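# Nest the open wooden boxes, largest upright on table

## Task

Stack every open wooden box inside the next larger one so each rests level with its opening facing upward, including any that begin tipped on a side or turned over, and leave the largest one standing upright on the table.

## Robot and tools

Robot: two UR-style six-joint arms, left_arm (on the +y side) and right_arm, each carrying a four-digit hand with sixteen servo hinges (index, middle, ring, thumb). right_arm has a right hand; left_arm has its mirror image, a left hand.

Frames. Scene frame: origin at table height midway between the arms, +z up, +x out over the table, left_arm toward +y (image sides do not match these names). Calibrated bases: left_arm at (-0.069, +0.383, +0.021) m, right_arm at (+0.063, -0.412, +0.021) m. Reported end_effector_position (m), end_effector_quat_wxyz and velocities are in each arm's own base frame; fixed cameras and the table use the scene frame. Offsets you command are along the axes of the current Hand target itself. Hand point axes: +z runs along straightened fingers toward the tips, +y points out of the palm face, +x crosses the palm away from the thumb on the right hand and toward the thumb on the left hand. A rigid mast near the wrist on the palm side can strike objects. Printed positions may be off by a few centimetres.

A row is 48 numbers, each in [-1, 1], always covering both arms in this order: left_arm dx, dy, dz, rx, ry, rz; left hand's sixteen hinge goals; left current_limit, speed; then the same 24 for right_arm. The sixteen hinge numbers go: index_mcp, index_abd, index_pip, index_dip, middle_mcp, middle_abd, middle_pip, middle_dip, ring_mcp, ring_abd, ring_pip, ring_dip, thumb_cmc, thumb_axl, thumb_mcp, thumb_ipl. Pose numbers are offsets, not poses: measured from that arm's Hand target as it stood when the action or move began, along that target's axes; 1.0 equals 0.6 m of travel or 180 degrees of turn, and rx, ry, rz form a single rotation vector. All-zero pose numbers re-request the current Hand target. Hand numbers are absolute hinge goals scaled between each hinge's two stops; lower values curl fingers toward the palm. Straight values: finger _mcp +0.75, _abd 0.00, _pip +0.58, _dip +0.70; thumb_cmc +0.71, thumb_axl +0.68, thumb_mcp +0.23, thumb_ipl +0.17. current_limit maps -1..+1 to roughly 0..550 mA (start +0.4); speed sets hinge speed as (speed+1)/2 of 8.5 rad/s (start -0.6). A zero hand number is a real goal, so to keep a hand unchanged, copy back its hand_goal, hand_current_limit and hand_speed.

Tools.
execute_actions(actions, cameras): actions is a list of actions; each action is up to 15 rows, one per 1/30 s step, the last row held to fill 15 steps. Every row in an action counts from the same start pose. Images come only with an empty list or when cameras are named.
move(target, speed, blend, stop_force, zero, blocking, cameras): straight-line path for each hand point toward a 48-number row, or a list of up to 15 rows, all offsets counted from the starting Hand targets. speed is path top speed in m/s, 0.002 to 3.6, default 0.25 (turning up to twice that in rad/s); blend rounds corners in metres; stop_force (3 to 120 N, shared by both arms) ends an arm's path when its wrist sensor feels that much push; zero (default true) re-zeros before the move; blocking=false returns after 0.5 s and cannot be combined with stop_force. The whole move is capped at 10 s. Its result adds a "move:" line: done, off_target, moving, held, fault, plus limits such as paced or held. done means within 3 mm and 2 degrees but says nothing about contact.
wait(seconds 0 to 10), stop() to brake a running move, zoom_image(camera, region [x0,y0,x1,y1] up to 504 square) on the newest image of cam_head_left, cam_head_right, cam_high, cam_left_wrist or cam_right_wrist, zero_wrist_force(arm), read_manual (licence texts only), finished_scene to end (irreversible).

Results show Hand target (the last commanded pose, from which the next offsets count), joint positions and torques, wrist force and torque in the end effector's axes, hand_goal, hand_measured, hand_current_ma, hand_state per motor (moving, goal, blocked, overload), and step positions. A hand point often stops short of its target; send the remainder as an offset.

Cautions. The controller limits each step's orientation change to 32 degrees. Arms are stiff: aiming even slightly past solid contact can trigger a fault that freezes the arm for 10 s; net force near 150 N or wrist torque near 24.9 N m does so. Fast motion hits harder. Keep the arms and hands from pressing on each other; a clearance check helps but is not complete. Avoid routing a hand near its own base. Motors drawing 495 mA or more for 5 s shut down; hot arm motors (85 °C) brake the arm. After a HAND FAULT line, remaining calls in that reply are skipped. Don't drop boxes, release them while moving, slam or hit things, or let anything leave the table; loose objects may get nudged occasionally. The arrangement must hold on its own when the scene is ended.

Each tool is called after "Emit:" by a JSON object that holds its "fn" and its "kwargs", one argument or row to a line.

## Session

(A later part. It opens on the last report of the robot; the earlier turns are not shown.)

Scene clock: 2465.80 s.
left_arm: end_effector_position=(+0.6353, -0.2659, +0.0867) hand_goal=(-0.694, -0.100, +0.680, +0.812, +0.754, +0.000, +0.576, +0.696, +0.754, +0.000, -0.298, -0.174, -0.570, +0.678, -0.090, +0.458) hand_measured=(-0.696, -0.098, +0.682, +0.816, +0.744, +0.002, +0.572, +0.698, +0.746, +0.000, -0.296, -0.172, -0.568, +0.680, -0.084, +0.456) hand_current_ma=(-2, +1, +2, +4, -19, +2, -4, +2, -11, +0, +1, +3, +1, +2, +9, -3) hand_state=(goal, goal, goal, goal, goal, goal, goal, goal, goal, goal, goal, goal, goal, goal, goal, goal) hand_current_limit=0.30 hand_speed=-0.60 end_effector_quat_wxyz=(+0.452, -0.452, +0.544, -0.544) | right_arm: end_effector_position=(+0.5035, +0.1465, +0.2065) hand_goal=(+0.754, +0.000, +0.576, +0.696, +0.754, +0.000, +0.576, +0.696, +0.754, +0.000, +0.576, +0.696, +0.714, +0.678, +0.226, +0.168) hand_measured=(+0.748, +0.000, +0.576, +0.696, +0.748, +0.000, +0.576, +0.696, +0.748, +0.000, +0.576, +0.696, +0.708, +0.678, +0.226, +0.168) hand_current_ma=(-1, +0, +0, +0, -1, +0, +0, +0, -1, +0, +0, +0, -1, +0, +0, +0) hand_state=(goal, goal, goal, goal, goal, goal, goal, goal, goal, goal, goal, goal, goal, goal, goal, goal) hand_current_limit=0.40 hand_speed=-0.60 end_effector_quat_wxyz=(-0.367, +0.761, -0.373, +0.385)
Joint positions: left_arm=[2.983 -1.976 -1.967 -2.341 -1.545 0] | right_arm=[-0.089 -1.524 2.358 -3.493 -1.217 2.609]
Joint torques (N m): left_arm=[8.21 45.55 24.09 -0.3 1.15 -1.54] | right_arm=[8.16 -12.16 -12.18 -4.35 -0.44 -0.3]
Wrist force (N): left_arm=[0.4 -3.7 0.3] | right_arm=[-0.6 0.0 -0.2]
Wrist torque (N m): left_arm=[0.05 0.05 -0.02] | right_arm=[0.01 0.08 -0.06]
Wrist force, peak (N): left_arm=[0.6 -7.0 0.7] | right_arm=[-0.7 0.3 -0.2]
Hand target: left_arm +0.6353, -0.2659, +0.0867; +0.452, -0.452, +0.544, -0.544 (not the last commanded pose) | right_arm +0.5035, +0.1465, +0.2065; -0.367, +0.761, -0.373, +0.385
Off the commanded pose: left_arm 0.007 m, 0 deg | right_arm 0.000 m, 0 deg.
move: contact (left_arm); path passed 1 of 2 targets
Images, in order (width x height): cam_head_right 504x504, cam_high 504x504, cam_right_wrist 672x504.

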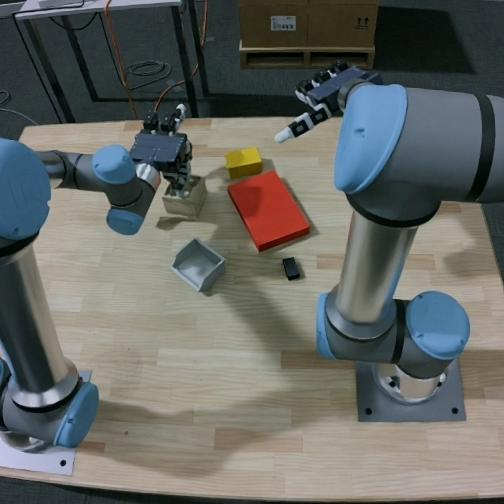

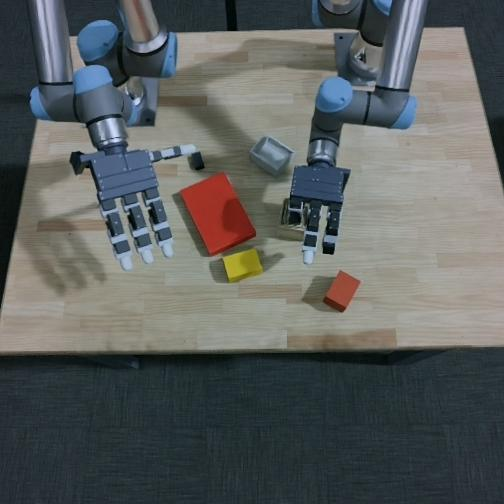

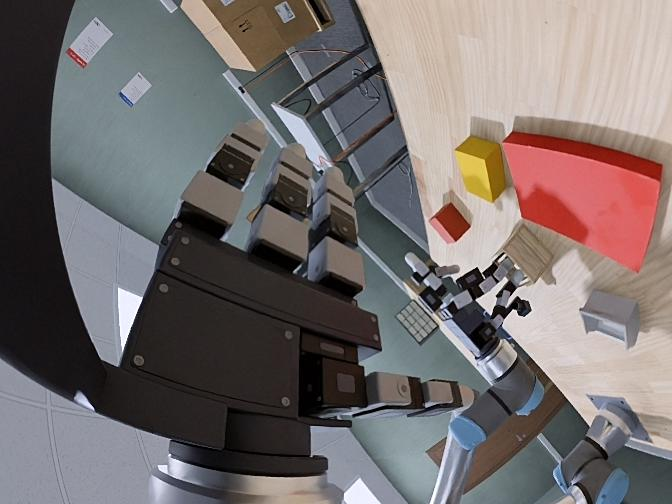

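Emit:
{"fn": "move", "kwargs": {
  "target": [
    [0,0,0,0,0,0,-0.54,-0.1,0.679,0.812,0.754,0,0.576,0.696,0.754,0,-0.299,-0.174,-0.571,0.678,0.05,0.457,0.5,-0.7,0,0,0,0,0,0,0.754,0,0.576,0.696,0.754,0,0.576,0.696,0.754,0,0.576,0.696,0.714,0.678,0.226,0.168,0.4,-0.6],
    [0,-0.007,0,0,0,0,-0.54,-0.1,0.679,0.812,0.754,0,0.576,0.696,0.754,0,-0.299,-0.174,-0.571,0.678,0.05,0.457,0.5,-0.7,0,0,0,0,0,0,0.754,0,0.576,0.696,0.754,0,0.576,0.696,0.754,0,0.576,0.696,0.714,0.678,0.226,0.168,0.4,-0.6]
  ],
  "speed": 0.01,
  "cameras": ["cam_high","cam_head_right","cam_right_wrist"]
}}

Emit:
{"fn": "zoom_image", "kwargs": {
  "camera": "cam_right_wrist",
  "region": [485, 235, 535, 285]
}}

Emit:
{"fn": "zoom_image", "kwargs": {
  "camera": "cam_high",
  "region": [275, 195, 325, 245]
}}

Scene clock: 2472.23 s.
left_arm: end_effector_position=(+0.6353, -0.2659, +0.0910) hand_goal=(-0.540, -0.100, +0.680, +0.812, +0.754, +0.000, +0.576, +0.696, +0.754, +0.000, -0.298, -0.174, -0.570, +0.678, +0.050, +0.458) hand_measured=(-0.648, -0.098, +0.646, +0.792, +0.744, +0.002, +0.572, +0.698, +0.746, +0.000, -0.296, -0.172, -0.570, +0.680, -0.038, +0.438) hand_current_ma=(-396, +2, -81, -38, -19, +2, -4, +2, -11, +0, +1, +3, +0, +2, -392, -58) hand_state=(blocked, goal, blocked, goal, goal, goal, goal, goal, goal, goal, goal, goal, goal, goal, blocked, goal) hand_current_limit=0.50 hand_speed=-0.70 end_effector_quat_wxyz=(+0.452, -0.452, +0.544, -0.544) | right_arm: end_effector_position=(+0.5035, +0.1465, +0.2065) hand_goal=(+0.754, +0.000, +0.576, +0.696, +0.754, +0.000, +0.576, +0.696, +0.754, +0.000, +0.576, +0.696, +0.714, +0.678, +0.226, +0.168) hand_measured=(+0.748, +0.000, +0.576, +0.696, +0.748, +0.000, +0.576, +0.696, +0.748, +0.000, +0.576, +0.696, +0.708, +0.678, +0.226, +0.168) hand_current_ma=(-1, +0, +0, +0, -1, +0, +0, +0, -1, +0, +0, +0, -1, +0, +0, +0) hand_state=(goal, goal, goal, goal, goal, goal, goal, goal, goal, goal, goal, goal, goal, goal, goal, goal) hand_current_limit=0.40 hand_speed=-0.60 end_effector_quat_wxyz=(-0.367, +0.761, -0.373, +0.385)
Joint positions: left_arm=[2.983 -1.968 -1.964 -2.352 -1.545 0] | right_arm=[-0.089 -1.524 2.358 -3.493 -1.217 2.609]
Joint torques (N m): left_arm=[4.65 39.2 23.04 1.28 -2.28 -1.48] | right_arm=[8.26 -12.4 -11.88 -4.26 -0.53 -0.35]
Wrist force (N): left_arm=[0.0 0.4 0.2] | right_arm=[-0.5 0.0 0.0]
Wrist torque (N m): left_arm=[0.25 0.08 0.03] | right_arm=[0.00 0.06 -0.05]
Wrist force, peak (N): left_arm=[0.9 -10.2 1.3] | right_arm=[-0.8 0.3 -0.2]
Hand target: left_arm +0.6353, -0.2659, +0.0909; +0.452, -0.452, +0.544, -0.544 | right_arm +0.5035, +0.1465, +0.2065; -0.367, +0.761, -0.373, +0.385
Off the commanded pose: left_arm 0.000 m, 0 deg | right_arm 0.000 m, 0 deg.
move: done
Images, in order (width x height): cam_head_right 504x504, cam_high 504x504, cam_right_wrist 672x504.

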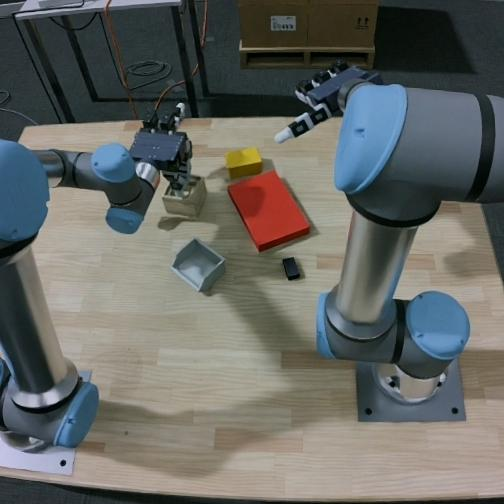

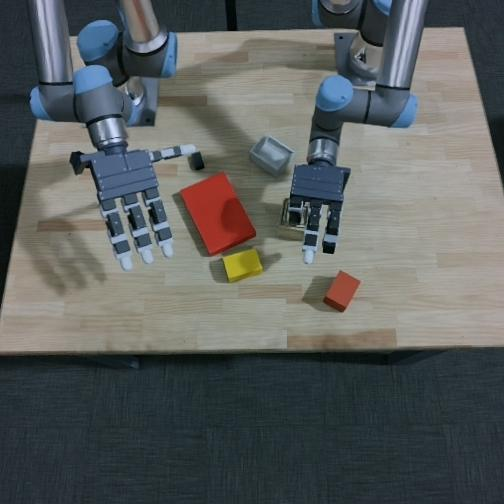

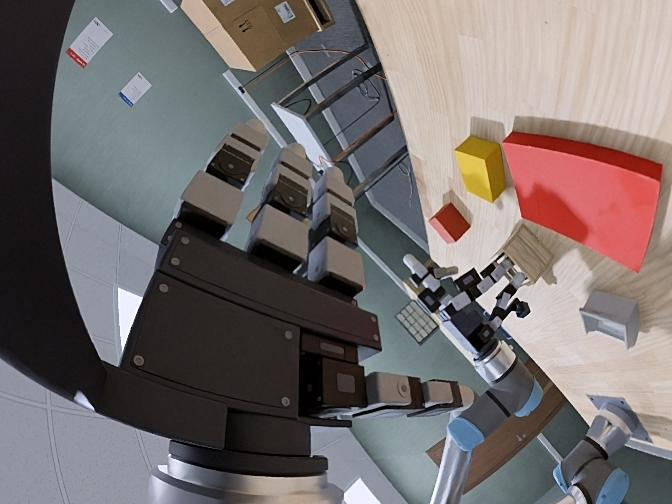

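Scaled by 10.080 from the camera's 672x504 image, which has a finer 960x720 frame.

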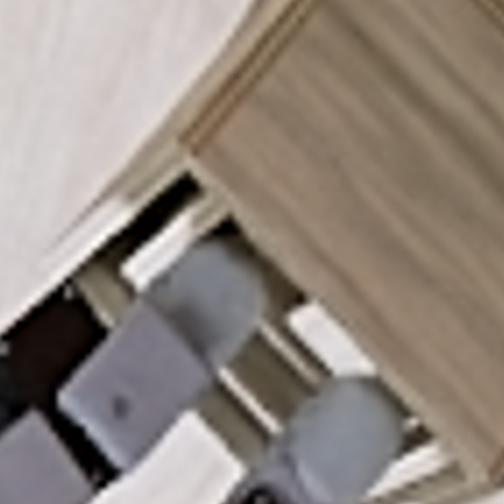

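Scaled by 10.080 from the camera's 504x504 image, which has a finer 720x720 frame.

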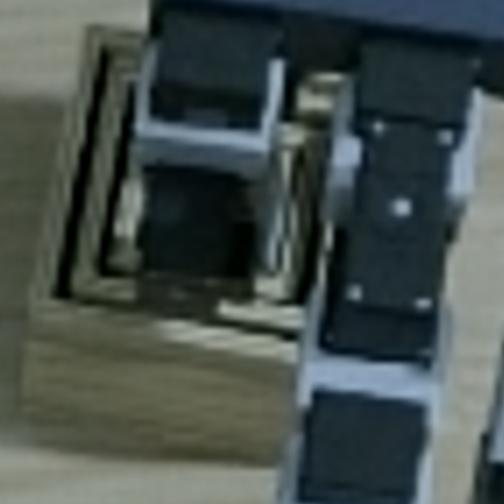

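Emit:
{"fn": "move", "kwargs": {
  "target": [0,-0.035,0,0,0,0,-0.54,-0.1,0.679,0.812,0.754,0,0.576,0.696,0.754,0,-0.299,-0.174,-0.571,0.678,0.05,0.457,0.5,-0.7,0,0,0,0,0,0,0.754,0,0.576,0.696,0.754,0,0.576,0.696,0.754,0,0.576,0.696,0.714,0.678,0.226,0.168,0.4,-0.6],
  "speed": 0.02,
  "cameras": ["cam_high","cam_head_right","cam_right_wrist"]
}}

Emit:
{"fn": "zoom_image", "kwargs": {
  "camera": "cam_right_wrist",
  "region": [475, 225, 545, 295]
}}

Scene clock: 2478.67 s.
left_arm: end_effector_position=(+0.6353, -0.2659, +0.1121) hand_goal=(-0.540, -0.100, +0.680, +0.812, +0.754, +0.000, +0.576, +0.696, +0.754, +0.000, -0.298, -0.174, -0.570, +0.678, +0.050, +0.458) hand_measured=(-0.648, -0.098, +0.644, +0.792, +0.744, +0.002, +0.572, +0.698, +0.746, +0.000, -0.296, -0.172, -0.570, +0.680, -0.036, +0.438) hand_current_ma=(-396, +2, -84, -40, -19, +2, -4, +2, -11, +0, +1, +3, +0, +2, -386, -59) hand_state=(blocked, goal, blocked, blocked, goal, goal, goal, goal, goal, goal, goal, goal, goal, goal, blocked, blocked) hand_current_limit=0.50 hand_speed=-0.70 end_effector_quat_wxyz=(+0.452, -0.452, +0.544, -0.544) | right_arm: end_effector_position=(+0.5035, +0.1465, +0.2065) hand_goal=(+0.754, +0.000, +0.576, +0.696, +0.754, +0.000, +0.576, +0.696, +0.754, +0.000, +0.576, +0.696, +0.714, +0.678, +0.226, +0.168) hand_measured=(+0.748, +0.000, +0.576, +0.696, +0.748, +0.000, +0.576, +0.696, +0.748, +0.000, +0.576, +0.696, +0.708, +0.678, +0.226, +0.168) hand_current_ma=(-1, +0, +0, +0, -1, +0, +0, +0, -1, +0, +0, +0, -1, +0, +0, +0) hand_state=(goal, goal, goal, goal, goal, goal, goal, goal, goal, goal, goal, goal, goal, goal, goal, goal) hand_current_limit=0.40 hand_speed=-0.60 end_effector_quat_wxyz=(-0.367, +0.761, -0.373, +0.385)
Joint positions: left_arm=[2.983 -1.931 -1.947 -2.405 -1.545 0] | right_arm=[-0.089 -1.524 2.358 -3.493 -1.217 2.609]
Joint torques (N m): left_arm=[-1.73 23.69 16.43 4.31 -2.41 -1.83] | right_arm=[8.42 -12.5 -12.2 -4.33 -0.47 -0.31]
Wrist force (N): left_arm=[0.5 0.5 0.7] | right_arm=[-0.3 0.2 0.0]
Wrist torque (N m): left_arm=[0.22 0.04 0.07] | right_arm=[0.02 0.05 -0.03]
Wrist force, peak (N): left_arm=[0.4 0.8 0.6] | right_arm=[-0.9 0.1 -0.1]
Hand target: left_arm +0.6353, -0.2659, +0.1119; +0.452, -0.452, +0.544, -0.544 | right_arm +0.5035, +0.1465, +0.2065; -0.367, +0.761, -0.373, +0.385
Off the commanded pose: left_arm 0.000 m, 0 deg | right_arm 0.000 m, 0 deg.
move: done
Images, in order (width x height): cam_head_right 504x504, cam_high 504x504, cam_right_wrist 672x504.

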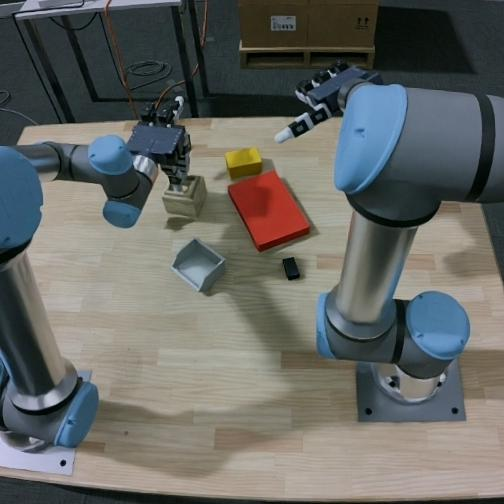

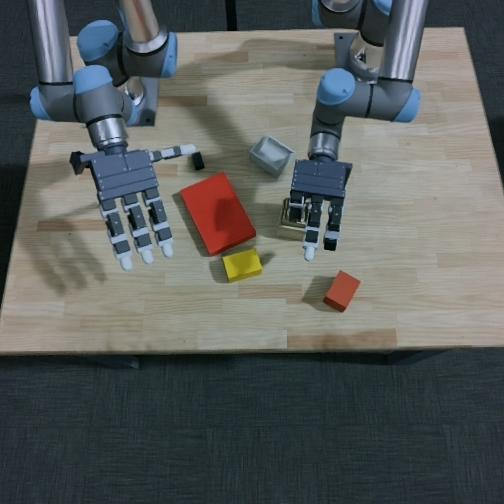

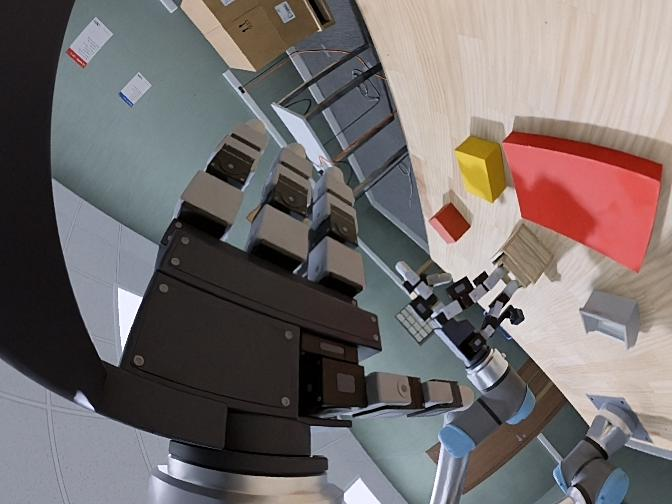

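Scaled by 7.200 from the camera's 672x504 image, which has a finer 960x720 frame.

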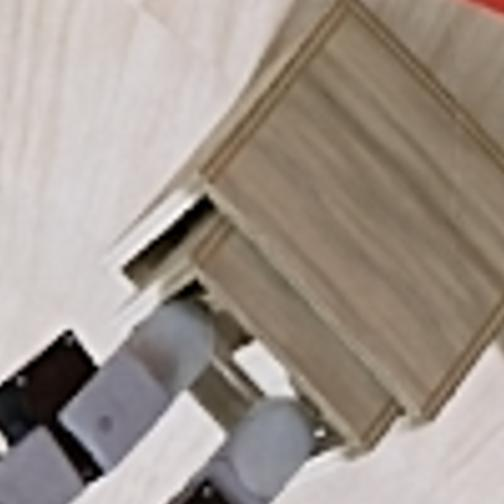

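Emit:
{"fn": "move", "kwargs": {
  "target": [
    [0,-0.1,0,0,0,0,-0.54,-0.1,0.679,0.812,0.754,0,0.576,0.696,0.754,0,-0.299,-0.174,-0.571,0.678,0.05,0.457,0.5,-0.7,0,0,0,0,0,0,0.754,0,0.576,0.696,0.754,0,0.576,0.696,0.754,0,0.576,0.696,0.714,0.678,0.226,0.168,0.4,-0.6],
    [-0.2443,-0.1,-0.0627,0,0,0,-0.54,-0.1,0.679,0.812,0.754,0,0.576,0.696,0.754,0,-0.299,-0.174,-0.571,0.678,0.05,0.457,0.5,-0.7,0,0,0,0,0,0,0.754,0,0.576,0.696,0.754,0,0.576,0.696,0.754,0,0.576,0.696,0.714,0.678,0.226,0.168,0.4,-0.6],
    [-0.2443,0.035,-0.0627,0,0,0,-0.54,-0.1,0.679,0.812,0.754,0,0.576,0.696,0.754,0,-0.299,-0.174,-0.571,0.678,0.05,0.457,0.5,-0.7,0,0,0,0,0,0,0.754,0,0.576,0.696,0.754,0,0.576,0.696,0.754,0,0.576,0.696,0.714,0.678,0.226,0.168,0.4,-0.6]
  ],
  "speed": [0.04,0.06,0.05],
  "blend": 0.01,
  "cameras": ["cam_high","cam_head_right","cam_right_wrist","cam_left_wrist"]
}}

Scene clock: 2498.50 s.
left_arm: end_effector_position=(+0.6252, -0.1149, +0.0907) hand_goal=(-0.540, -0.100, +0.680, +0.812, +0.754, +0.000, +0.576, +0.696, +0.754, +0.000, -0.298, -0.174, -0.570, +0.678, +0.050, +0.458) hand_measured=(-0.648, -0.098, +0.644, +0.792, +0.744, +0.002, +0.572, +0.698, +0.746, +0.000, -0.296, -0.172, -0.570, +0.680, -0.036, +0.438) hand_current_ma=(-396, +2, -87, -41, -19, +2, -4, +2, -11, +0, +1, +3, +0, +2, -379, -59) hand_state=(blocked, goal, blocked, blocked, goal, goal, goal, goal, goal, goal, goal, goal, goal, goal, blocked, blocked) hand_current_limit=0.50 hand_speed=-0.70 end_effector_quat_wxyz=(+0.452, -0.452, +0.544, -0.544) | right_arm: end_effector_position=(+0.5035, +0.1465, +0.2065) hand_goal=(+0.754, +0.000, +0.576, +0.696, +0.754, +0.000, +0.576, +0.696, +0.754, +0.000, +0.576, +0.696, +0.714, +0.678, +0.226, +0.168) hand_measured=(+0.748, +0.000, +0.576, +0.696, +0.748, +0.000, +0.576, +0.696, +0.748, +0.000, +0.576, +0.696, +0.708, +0.678, +0.226, +0.168) hand_current_ma=(-1, +0, +0, +0, -1, +0, +0, +0, -1, +0, +0, +0, -1, +0, +0, +0) hand_state=(goal, goal, goal, goal, goal, goal, goal, goal, goal, goal, goal, goal, goal, goal, goal, goal) hand_current_limit=0.40 hand_speed=-0.60 end_effector_quat_wxyz=(-0.367, +0.761, -0.373, +0.385)
Joint positions: left_arm=[3.351 -1.867 -2.119 -2.297 -1.176 0] | right_arm=[-0.089 -1.524 2.358 -3.493 -1.217 2.609]
Joint torques (N m): left_arm=[-6.71 41.69 24.95 -0.21 -1.01 0.52] | right_arm=[8.49 -12.22 -11.91 -4.36 -0.43 -0.33]
Wrist force (N): left_arm=[0.0 0.2 0.2] | right_arm=[-0.6 -0.3 0.3]
Wrist torque (N m): left_arm=[0.20 0.08 0.00] | right_arm=[-0.07 0.06 -0.07]
Wrist force, peak (N): left_arm=[0.1 1.3 0.1] | right_arm=[-0.6 0.1 -0.5]
Hand target: left_arm +0.6253, -0.1149, +0.0909; +0.452, -0.452, +0.544, -0.544 | right_arm +0.5035, +0.1465, +0.2065; -0.367, +0.761, -0.373, +0.385
Off the commanded pose: left_arm 0.000 m, 0 deg | right_arm 0.000 m, 0 deg.
move: done
Images, in order (width x height): cam_head_right 504x504, cam_high 504x504, cam_left_wrist 672x504, cam_right_wrist 672x504.

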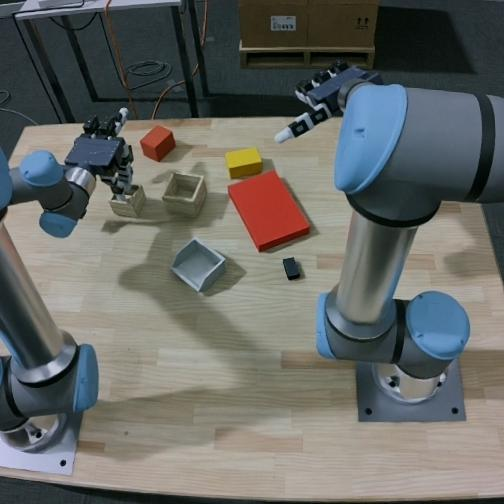

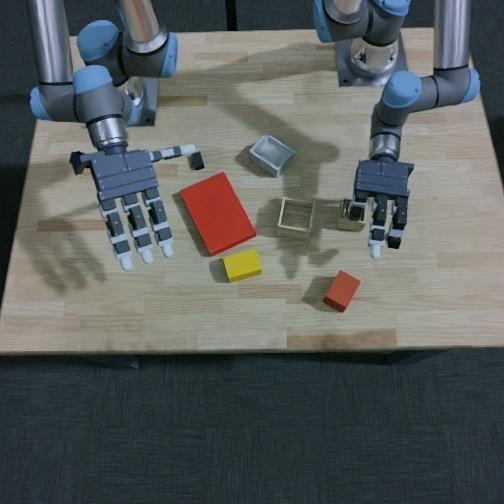

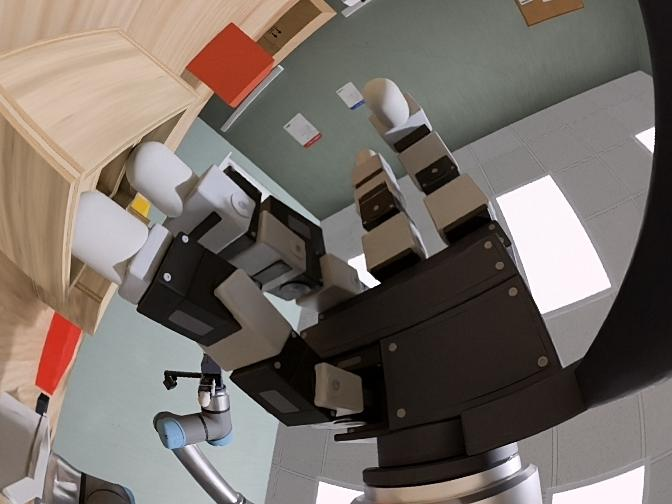

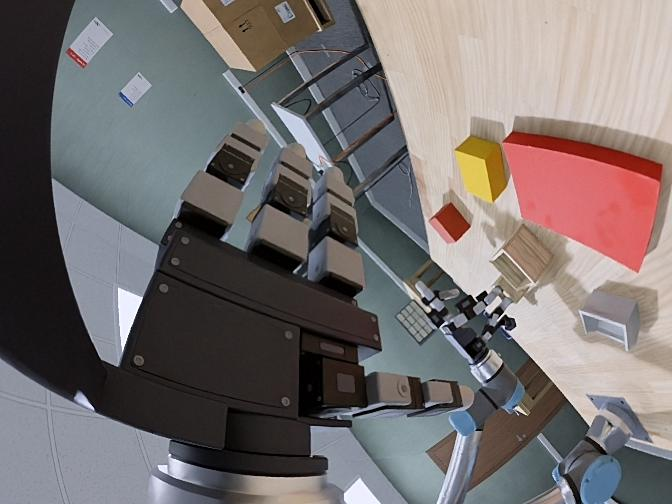

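Emit:
{"fn": "move", "kwargs": {
  "target": [0,0.022,0,0,0,0,-0.54,-0.1,0.679,0.812,0.754,0,0.576,0.696,0.754,0,-0.299,-0.174,-0.571,0.678,0.05,0.457,0.5,-0.7,0,0,0,0,0,0,0.754,0,0.576,0.696,0.754,0,0.576,0.696,0.754,0,0.576,0.696,0.714,0.678,0.226,0.168,0.4,-0.6],
  "speed": 0.015,
  "stop_force": 3
}}

Emit:
{"fn": "move", "kwargs": {
  "target": [
    [0,0,0,0,0,0,-0.6945,-0.1,0.679,0.812,0.754,0,0.576,0.696,0.754,0,-0.299,-0.174,-0.571,0.678,-0.091,0.457,0.3,-0.8,0,0,0,0,0,0,0.754,0,0.576,0.696,0.754,0,0.576,0.696,0.754,0,0.576,0.696,0.714,0.678,0.226,0.168,0.4,-0.6],
    [0,-0.15,0,0,0,0,-0.6945,-0.1,0.679,0.812,0.754,0,0.576,0.696,0.754,0,-0.299,-0.174,-0.571,0.678,-0.091,0.457,0.3,-0.8,0,0,0,0,0,0,0.754,0,0.576,0.696,0.754,0,0.576,0.696,0.754,0,0.576,0.696,0.714,0.678,0.226,0.168,0.4,-0.6],
    [0,-0.2,-0.3,0,0,0,-0.6945,-0.1,0.679,0.812,0.754,0,0.576,0.696,0.754,0,-0.299,-0.174,-0.571,0.678,-0.091,0.457,0.3,-0.8,0,0,0,0,0,0,0.754,0,0.576,0.696,0.754,0,0.576,0.696,0.754,0,0.576,0.696,0.714,0.678,0.226,0.168,0.4,-0.6]
  ],
  "speed": [0.03,0.05,0.15],
  "blend": [0,0.01,0],
  "cameras": ["cam_high","cam_head_right","cam_head_left","cam_right_wrist","cam_left_wrist"]
}}

Emit:
{"fn": "zoom_image", "kwargs": {
  "camera": "cam_high",
  "region": [325, 185, 385, 245]
}}

Emit:
{"fn": "zoom_image", "kwargs": {
  "camera": "cam_head_right",
  "region": [95, 165, 155, 225]
}}

Scene clock: 2510.27 s.
left_arm: end_effector_position=(+0.6253, -0.1149, +0.0837) hand_goal=(-0.540, -0.100, +0.680, +0.812, +0.754, +0.000, +0.576, +0.696, +0.754, +0.000, -0.298, -0.174, -0.570, +0.678, +0.050, +0.458) hand_measured=(-0.648, -0.098, +0.644, +0.792, +0.744, +0.002, +0.572, +0.698, +0.746, +0.000, -0.296, -0.172, -0.570, +0.680, -0.036, +0.438) hand_current_ma=(-396, +1, -88, -41, -19, +2, -4, +2, -11, +0, +1, +3, +0, +2, -379, -61) hand_state=(blocked, goal, blocked, blocked, goal, goal, goal, goal, goal, goal, goal, goal, goal, goal, blocked, blocked) hand_current_limit=0.50 hand_speed=-0.70 end_effector_quat_wxyz=(+0.452, -0.452, +0.544, -0.544) | right_arm: end_effector_position=(+0.5035, +0.1465, +0.2065) hand_goal=(+0.754, +0.000, +0.576, +0.696, +0.754, +0.000, +0.576, +0.696, +0.754, +0.000, +0.576, +0.696, +0.714, +0.678, +0.226, +0.168) hand_measured=(+0.748, +0.000, +0.576, +0.696, +0.748, +0.000, +0.576, +0.696, +0.748, +0.000, +0.576, +0.696, +0.708, +0.678, +0.226, +0.168) hand_current_ma=(-1, +0, +0, +0, -1, +0, +0, +0, -1, +0, +0, +0, -1, +0, +0, +0) hand_state=(goal, goal, goal, goal, goal, goal, goal, goal, goal, goal, goal, goal, goal, goal, goal, goal) hand_current_limit=0.40 hand_speed=-0.60 end_effector_quat_wxyz=(-0.367, +0.761, -0.373, +0.385)
Joint positions: left_arm=[3.351 -1.882 -2.125 -2.277 -1.176 0] | right_arm=[-0.089 -1.524 2.358 -3.493 -1.217 2.609]
Joint torques (N m): left_arm=[-2.45 42.81 24.04 3.9 1.9 -1.49] | right_arm=[8.56 -12.83 -11.74 -4.35 -0.47 -0.27]
Wrist force (N): left_arm=[0.0 -1.1 0.3] | right_arm=[-0.6 0.2 0.0]
Wrist torque (N m): left_arm=[0.12 0.07 0.01] | right_arm=[0.02 0.08 -0.05]
Wrist force, peak (N): left_arm=[0.4 -10.0 -0.2] | right_arm=[-0.8 0.0 -0.4]
Hand target: left_arm +0.6253, -0.1149, +0.0837; +0.452, -0.452, +0.544, -0.544 (not the last commanded pose) | right_arm +0.5035, +0.1465, +0.2065; -0.367, +0.761, -0.373, +0.385
Off the commanded pose: left_arm 0.006 m, 0 deg | right_arm 0.000 m, 0 deg.
move: contact (left_arm)

Scene clock: 2514.30 s.
left_arm: end_effector_position=(+0.4485, -0.0818, +0.2038) hand_goal=(-0.694, -0.100, +0.680, +0.812, +0.754, +0.000, +0.576, +0.696, +0.754, +0.000, -0.298, -0.174, -0.570, +0.678, -0.090, +0.458) hand_measured=(-0.692, -0.098, +0.678, +0.810, +0.744, +0.002, +0.572, +0.698, +0.746, +0.000, -0.296, -0.172, -0.570, +0.680, -0.086, +0.456) hand_current_ma=(+3, +1, -2, -3, -19, +2, -4, +2, -11, +0, +1, +3, +0, +2, +8, -2) hand_state=(goal, goal, goal, goal, goal, goal, goal, goal, goal, goal, goal, goal, goal, goal, goal, goal) hand_current_limit=0.30 hand_speed=-0.80 end_effector_quat_wxyz=(+0.452, -0.452, +0.544, -0.544) | right_arm: end_effector_position=(+0.5035, +0.1465, +0.2065) hand_goal=(+0.754, +0.000, +0.576, +0.696, +0.754, +0.000, +0.576, +0.696, +0.754, +0.000, +0.576, +0.696, +0.714, +0.678, +0.226, +0.168) hand_measured=(+0.748, +0.000, +0.576, +0.696, +0.748, +0.000, +0.576, +0.696, +0.748, +0.000, +0.576, +0.696, +0.708, +0.678, +0.226, +0.168) hand_current_ma=(-1, +0, +0, +0, -1, +0, +0, +0, -1, +0, +0, +0, -1, +0, +0, +0) hand_state=(goal, goal, goal, goal, goal, goal, goal, goal, goal, goal, goal, goal, goal, goal, goal, goal) hand_current_limit=0.40 hand_speed=-0.60 end_effector_quat_wxyz=(-0.367, +0.761, -0.373, +0.385)
Joint positions: left_arm=[3.691 -1.153 -2.416 -2.715 -0.836 0] | right_arm=[-0.089 -1.524 2.358 -3.493 -1.217 2.609]
Joint torques (N m): left_arm=[2.29 7.75 23.34 2.43 -1 -2.36] | right_arm=[8.45 -12.56 -11.34 -4.36 -0.53 -0.4]
Wrist force (N): left_arm=[0.1 -1.0 0.2] | right_arm=[-0.3 0.3 -0.1]
Wrist torque (N m): left_arm=[0.13 0.07 0.00] | right_arm=[0.05 0.04 -0.02]
Wrist force, peak (N): left_arm=[0.3 -1.0 1.4] | right_arm=[-0.6 0.2 -0.4]
Hand target: left_arm +0.4484, -0.0818, +0.2038; +0.452, -0.452, +0.544, -0.544 | right_arm +0.5035, +0.1465, +0.2065; -0.367, +0.761, -0.373, +0.385
Off the commanded pose: left_arm 0.000 m, 0 deg | right_arm 0.000 m, 0 deg.
move: done

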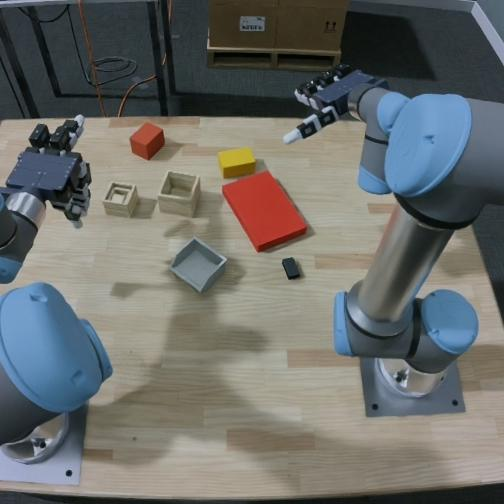

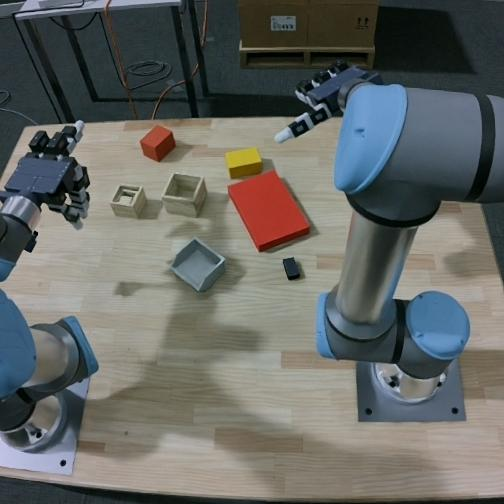

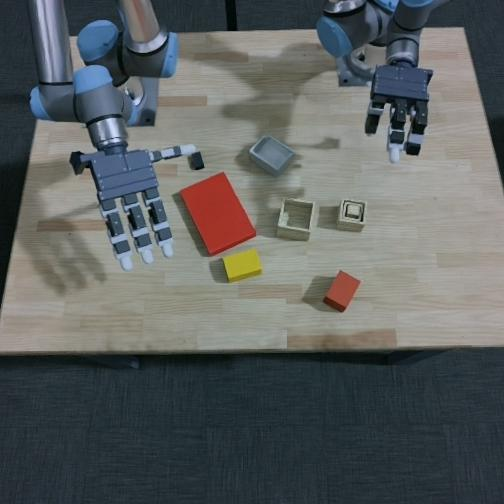

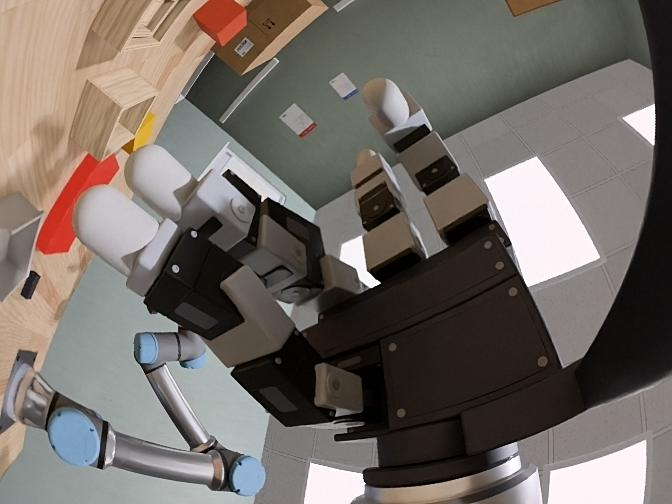

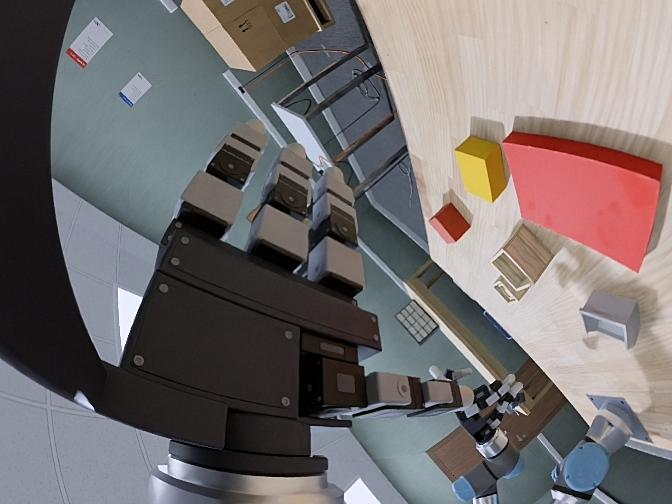

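Scaled by 8.400 from the camera's 504x504 image, which has a finer 720x720 frame.

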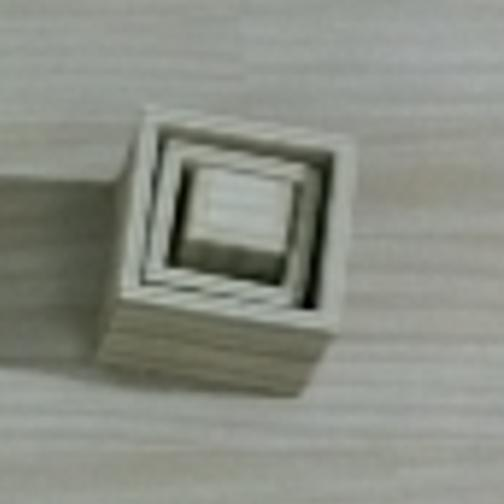

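Scaled by 8.400 from the camera's 504x504 image, which has a finer 720x720 frame.

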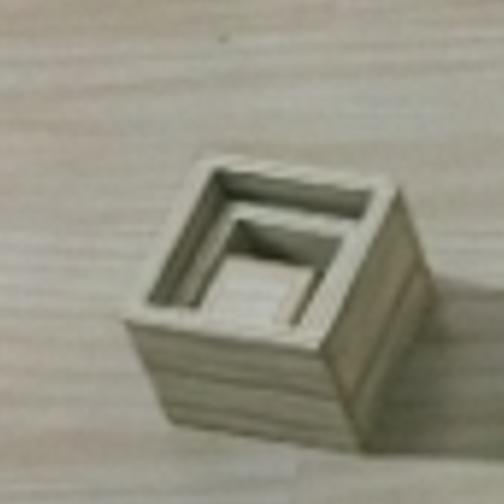

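Emit:
{"fn": "move", "kwargs": {
  "target": [
    [0,0,0.0,0,0,0,-0.438,-0.1,0.576,0.696,0.754,0,0.576,0.696,0.754,0,-0.299,-0.174,-0.571,0.678,0.562,-0.157,0.2,-0.6,0,0,0,0,0,0,0.754,0,0.576,0.696,0.754,0,0.576,0.696,0.754,0,0.576,0.696,0.714,0.678,0.226,0.168,0.4,-0.6],
    [-0.0008,0,0.3187,0,0,0,-0.438,-0.1,0.576,0.696,0.754,0,0.576,0.696,0.754,0,-0.299,-0.174,-0.571,0.678,0.562,-0.157,0.2,-0.6,0,0,0,0,0,0,0.754,0,0.576,0.696,0.754,0,0.576,0.696,0.754,0,0.576,0.696,0.714,0.678,0.226,0.168,0.4,-0.6],
    [-0.0008,0.1397,0.3187,0,0,0,-0.438,-0.1,0.576,0.696,0.754,0,0.576,0.696,0.754,0,-0.299,-0.174,-0.571,0.678,0.562,-0.157,0.2,-0.6,0,0,0,0,0,0,0.754,0,0.576,0.696,0.754,0,0.576,0.696,0.754,0,0.576,0.696,0.714,0.678,0.226,0.168,0.4,-0.6]
  ],
  "speed": 0.15,
  "cameras": ["all"]
}}

Emit:
{"fn": "zoom_image", "kwargs": {
  "camera": "cam_high",
  "region": [315, 165, 395, 245]
}}

Emit:
{"fn": "zoom_image", "kwargs": {
  "camera": "cam_head_right",
  "region": [85, 135, 165, 215]
}}

Emit:
{"fn": "zoom_image", "kwargs": {
  "camera": "cam_right_wrist",
  "region": [460, 240, 540, 320]
}}

Scene clock: 2565.63 s.
left_arm: end_effector_position=(+0.6364, -0.1165, +0.1199) hand_goal=(-0.438, -0.100, +0.576, +0.696, +0.754, +0.000, +0.576, +0.696, +0.754, +0.000, -0.298, -0.174, -0.570, +0.678, +0.562, -0.156) hand_measured=(-0.442, -0.098, +0.578, +0.698, +0.744, +0.002, +0.572, +0.698, +0.746, +0.000, -0.296, -0.172, -0.570, +0.680, +0.558, -0.154) hand_current_ma=(-4, +1, +2, +3, -19, +2, -4, +2, -11, +0, +1, +3, +0, +2, -8, +3) hand_state=(goal, goal, goal, goal, goal, goal, goal, goal, goal, goal, goal, goal, goal, goal, goal, goal) hand_current_limit=0.20 hand_speed=-0.60 end_effector_quat_wxyz=(+0.452, -0.452, +0.544, -0.544) | right_arm: end_effector_position=(+0.5035, +0.1465, +0.2065) hand_goal=(+0.754, +0.000, +0.576, +0.696, +0.754, +0.000, +0.576, +0.696, +0.754, +0.000, +0.576, +0.696, +0.714, +0.678, +0.226, +0.168) hand_measured=(+0.748, +0.000, +0.576, +0.696, +0.748, +0.000, +0.576, +0.696, +0.748, +0.000, +0.576, +0.696, +0.708, +0.678, +0.226, +0.168) hand_current_ma=(-1, +0, +0, +0, -1, +0, +0, +0, -1, +0, +0, +0, -1, +0, +0, +0) hand_state=(goal, goal, goal, goal, goal, goal, goal, goal, goal, goal, goal, goal, goal, goal, goal, goal) hand_current_limit=0.40 hand_speed=-0.60 end_effector_quat_wxyz=(-0.367, +0.761, -0.373, +0.385)
Joint positions: left_arm=[3.341 -1.833 -2.061 -2.389 -1.186 0] | right_arm=[-0.089 -1.524 2.358 -3.493 -1.217 2.609]
Joint torques (N m): left_arm=[-7.35 34.51 23.68 2.5 -2.08 -2.28] | right_arm=[8.81 -12.45 -11.87 -4.33 -0.48 -0.43]
Wrist force (N): left_arm=[0.2 -1.0 0.7] | right_arm=[-0.2 0.1 -0.1]
Wrist torque (N m): left_arm=[0.09 0.06 -0.02] | right_arm=[0.02 0.03 -0.03]
Wrist force, peak (N): left_arm=[0.0 -2.6 0.6] | right_arm=[-0.9 0.1 -0.1]
Hand target: left_arm +0.6365, -0.1165, +0.1199; +0.452, -0.452, +0.544, -0.544 | right_arm +0.5035, +0.1465, +0.2065; -0.367, +0.761, -0.373, +0.385
Off the commanded pose: left_arm 0.000 m, 0 deg | right_arm 0.000 m, 0 deg.
move: done

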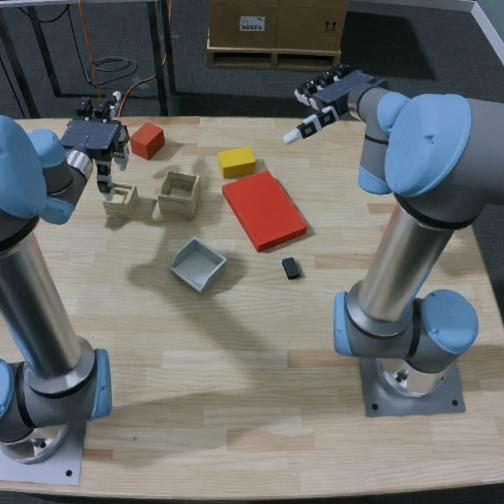

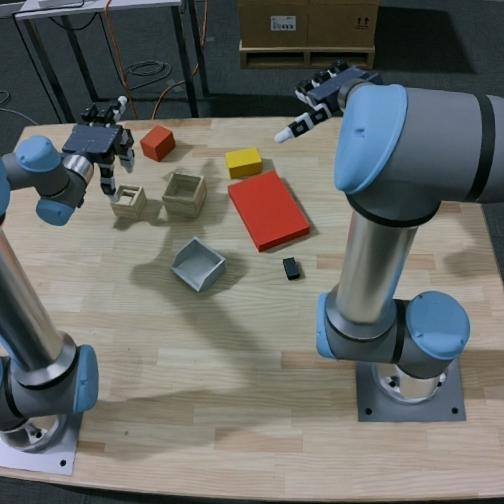

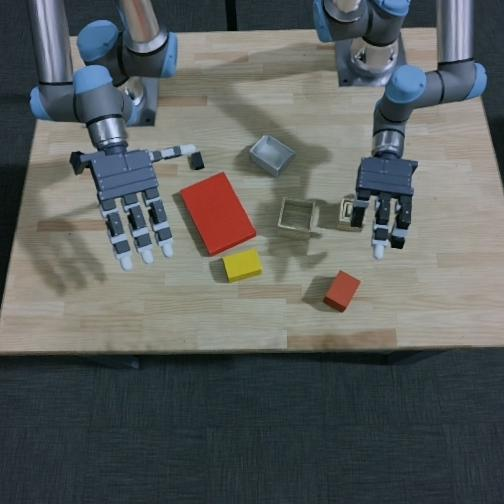

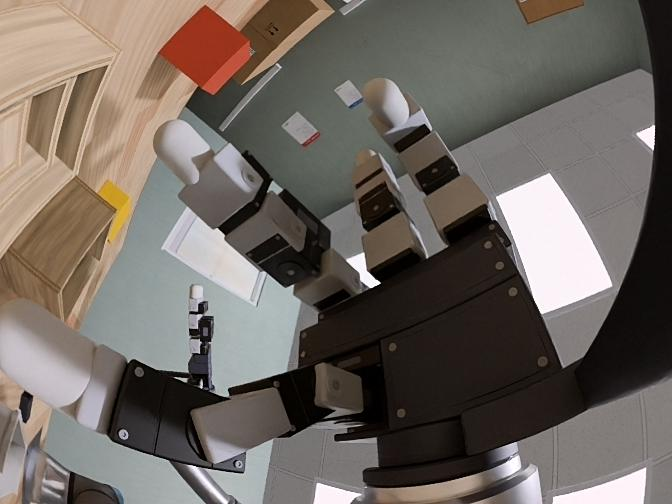

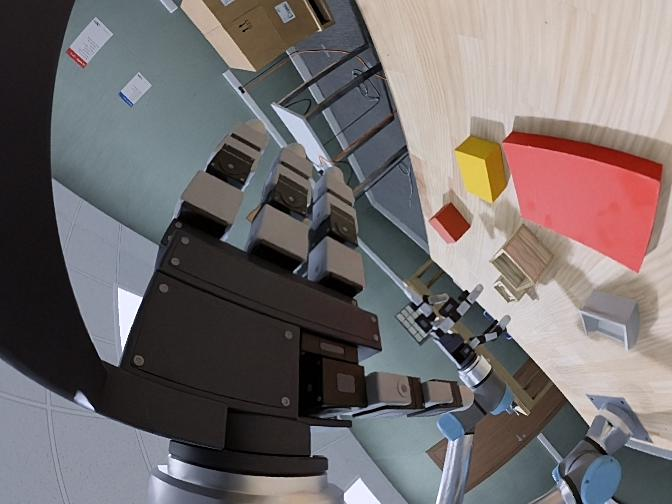

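Scaled by 6.300 from the camera's 504x504 image, which has a finer 720x720 frame.

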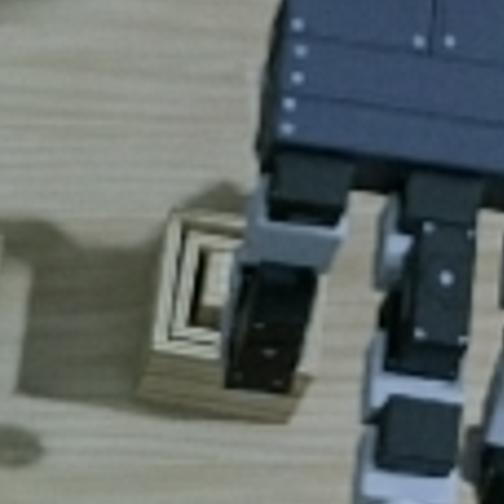

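Scaled by 6.300 from the camera's 504x504 image, which has a finer 720x720 frame.

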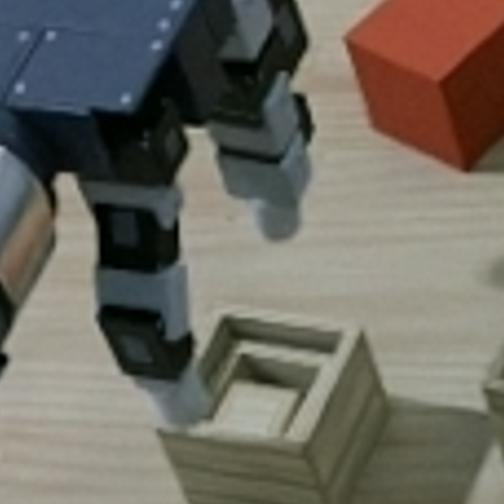

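Scaled by 6.300 from the camera's 672x504 image, which has a finer 960x720 frame.

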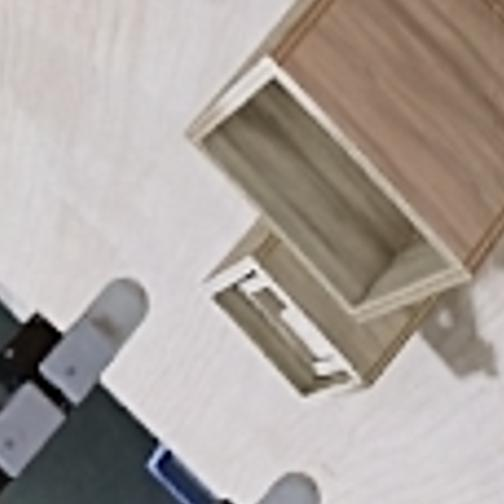

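Emit:
{"fn": "move", "kwargs": {
  "target": [0,0.04,0.0,0,0,0,-0.438,-0.1,0.576,0.696,0.754,0,0.576,0.696,0.754,0,-0.299,-0.174,-0.571,0.678,0.562,-0.157,0.2,-0.6,0,0,0,0,0,0,0.754,0,0.576,0.696,0.754,0,0.576,0.696,0.754,0,0.576,0.696,0.714,0.678,0.226,0.168,0.4,-0.6],
  "speed": 0.05,
  "stop_force": 3,
  "cameras": ["cam_high","cam_head_right","cam_right_wrist","cam_left_wrist"]
}}

Emit:
{"fn": "zoom_image", "kwargs": {
  "camera": "cam_high",
  "region": [315, 165, 395, 245]
}}

Emit:
{"fn": "zoom_image", "kwargs": {
  "camera": "cam_head_right",
  "region": [85, 145, 165, 225]
}}

Emit:
{"fn": "zoom_image", "kwargs": {
  "camera": "cam_right_wrist",
  "region": [460, 240, 540, 320]
}}

Scene clock: 2578.53 s.
left_arm: end_effector_position=(+0.6364, -0.1165, +0.0959) hand_goal=(-0.438, -0.100, +0.576, +0.696, +0.754, +0.000, +0.576, +0.696, +0.754, +0.000, -0.298, -0.174, -0.570, +0.678, +0.562, -0.156) hand_measured=(-0.442, -0.098, +0.578, +0.698, +0.744, +0.002, +0.572, +0.698, +0.746, +0.000, -0.296, -0.172, -0.570, +0.680, +0.558, -0.154) hand_current_ma=(-4, +1, +2, +3, -19, +2, -4, +2, -11, +0, +1, +3, +0, +2, -8, +3) hand_state=(goal, goal, goal, goal, goal, goal, goal, goal, goal, goal, goal, goal, goal, goal, goal, goal) hand_current_limit=0.20 hand_speed=-0.60 end_effector_quat_wxyz=(+0.452, -0.452, +0.544, -0.544) | right_arm: end_effector_position=(+0.5035, +0.1465, +0.2065) hand_goal=(+0.754, +0.000, +0.576, +0.696, +0.754, +0.000, +0.576, +0.696, +0.754, +0.000, +0.576, +0.696, +0.714, +0.678, +0.226, +0.168) hand_measured=(+0.748, +0.000, +0.576, +0.696, +0.748, +0.000, +0.576, +0.696, +0.748, +0.000, +0.576, +0.696, +0.708, +0.678, +0.226, +0.168) hand_current_ma=(-1, +0, +0, +0, -1, +0, +0, +0, -1, +0, +0, +0, -1, +0, +0, +0) hand_state=(goal, goal, goal, goal, goal, goal, goal, goal, goal, goal, goal, goal, goal, goal, goal, goal) hand_current_limit=0.40 hand_speed=-0.60 end_effector_quat_wxyz=(-0.367, +0.761, -0.373, +0.385)
Joint positions: left_arm=[3.341 -1.879 -2.083 -2.322 -1.186 0] | right_arm=[-0.089 -1.524 2.358 -3.493 -1.217 2.609]
Joint torques (N m): left_arm=[0.82 42.22 24.52 0.33 -0.5 0.09] | right_arm=[8.38 -12.54 -10.72 -4.38 -0.5 -0.43]
Wrist force (N): left_arm=[0.1 -0.9 0.5] | right_arm=[-0.5 0.2 -0.1]
Wrist torque (N m): left_arm=[0.11 0.07 -0.01] | right_arm=[0.03 0.07 -0.05]
Wrist force, peak (N): left_arm=[0.2 -1.5 0.3] | right_arm=[-0.8 0.2 -0.2]
Hand target: left_arm +0.6364, -0.1165, +0.0959; +0.452, -0.452, +0.544, -0.544 | right_arm +0.5035, +0.1465, +0.2065; -0.367, +0.761, -0.373, +0.385
Off the commanded pose: left_arm 0.000 m, 0 deg | right_arm 0.000 m, 0 deg.
move: done
Images, in order (width x height): cam_head_right 504x504, cam_high 504x504, cam_left_wrist 672x504, cam_right_wrist 672x504.

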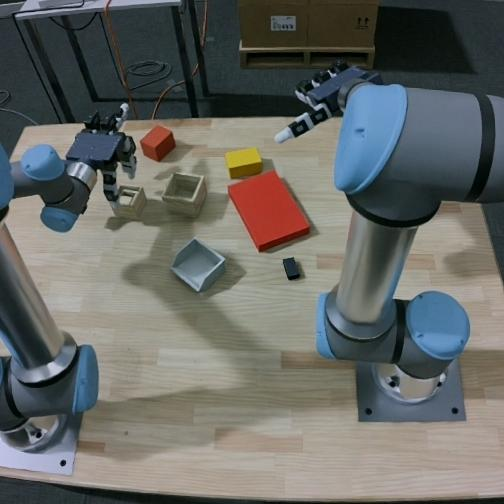

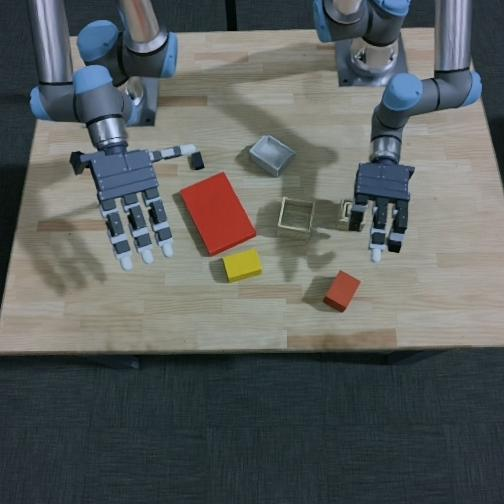

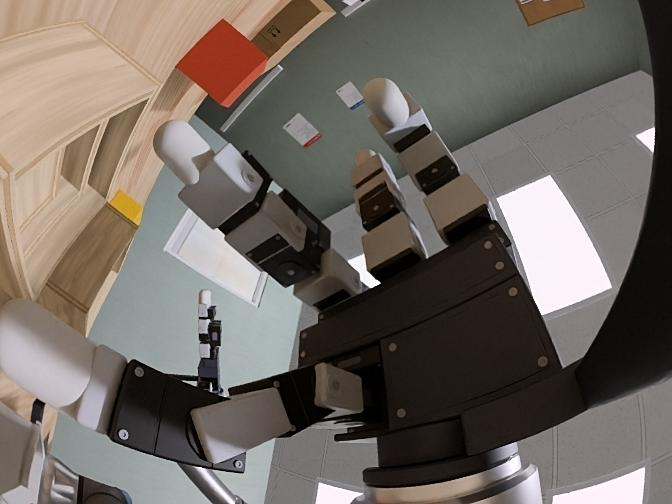

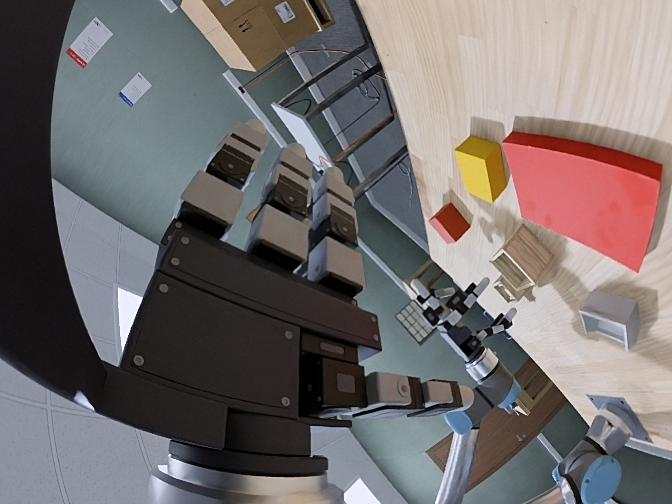

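Scaled by 6.300 from the camera's 504x504 image, which has a finer 720x720 frame.

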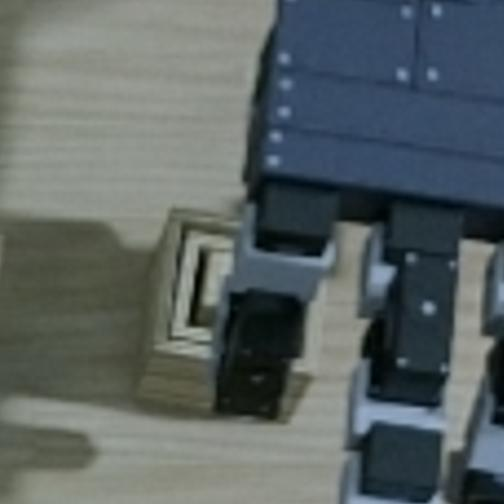

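Scaled by 6.300 from the camera's 504x504 image, which has a finer 720x720 frame.

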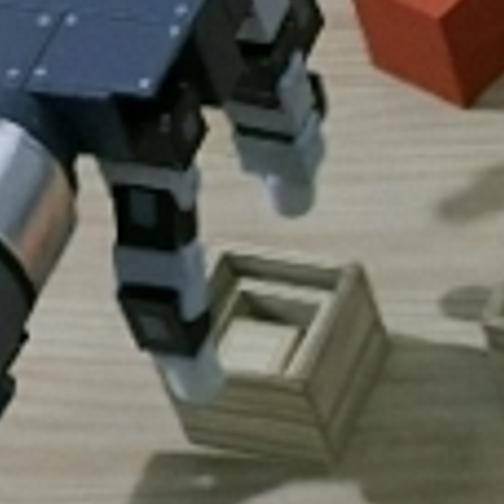

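Scaled by 6.300 from the camera's 672x504 image, which has a finer 960x720 frame.

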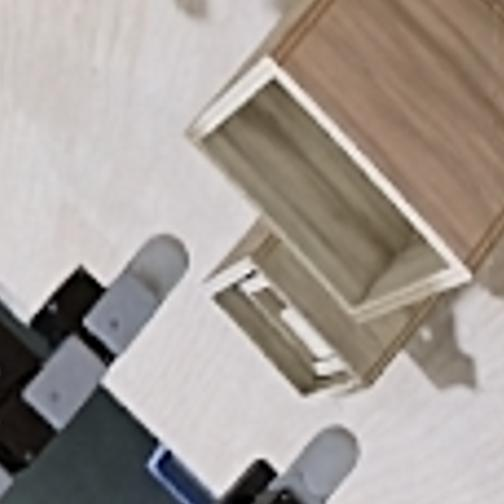

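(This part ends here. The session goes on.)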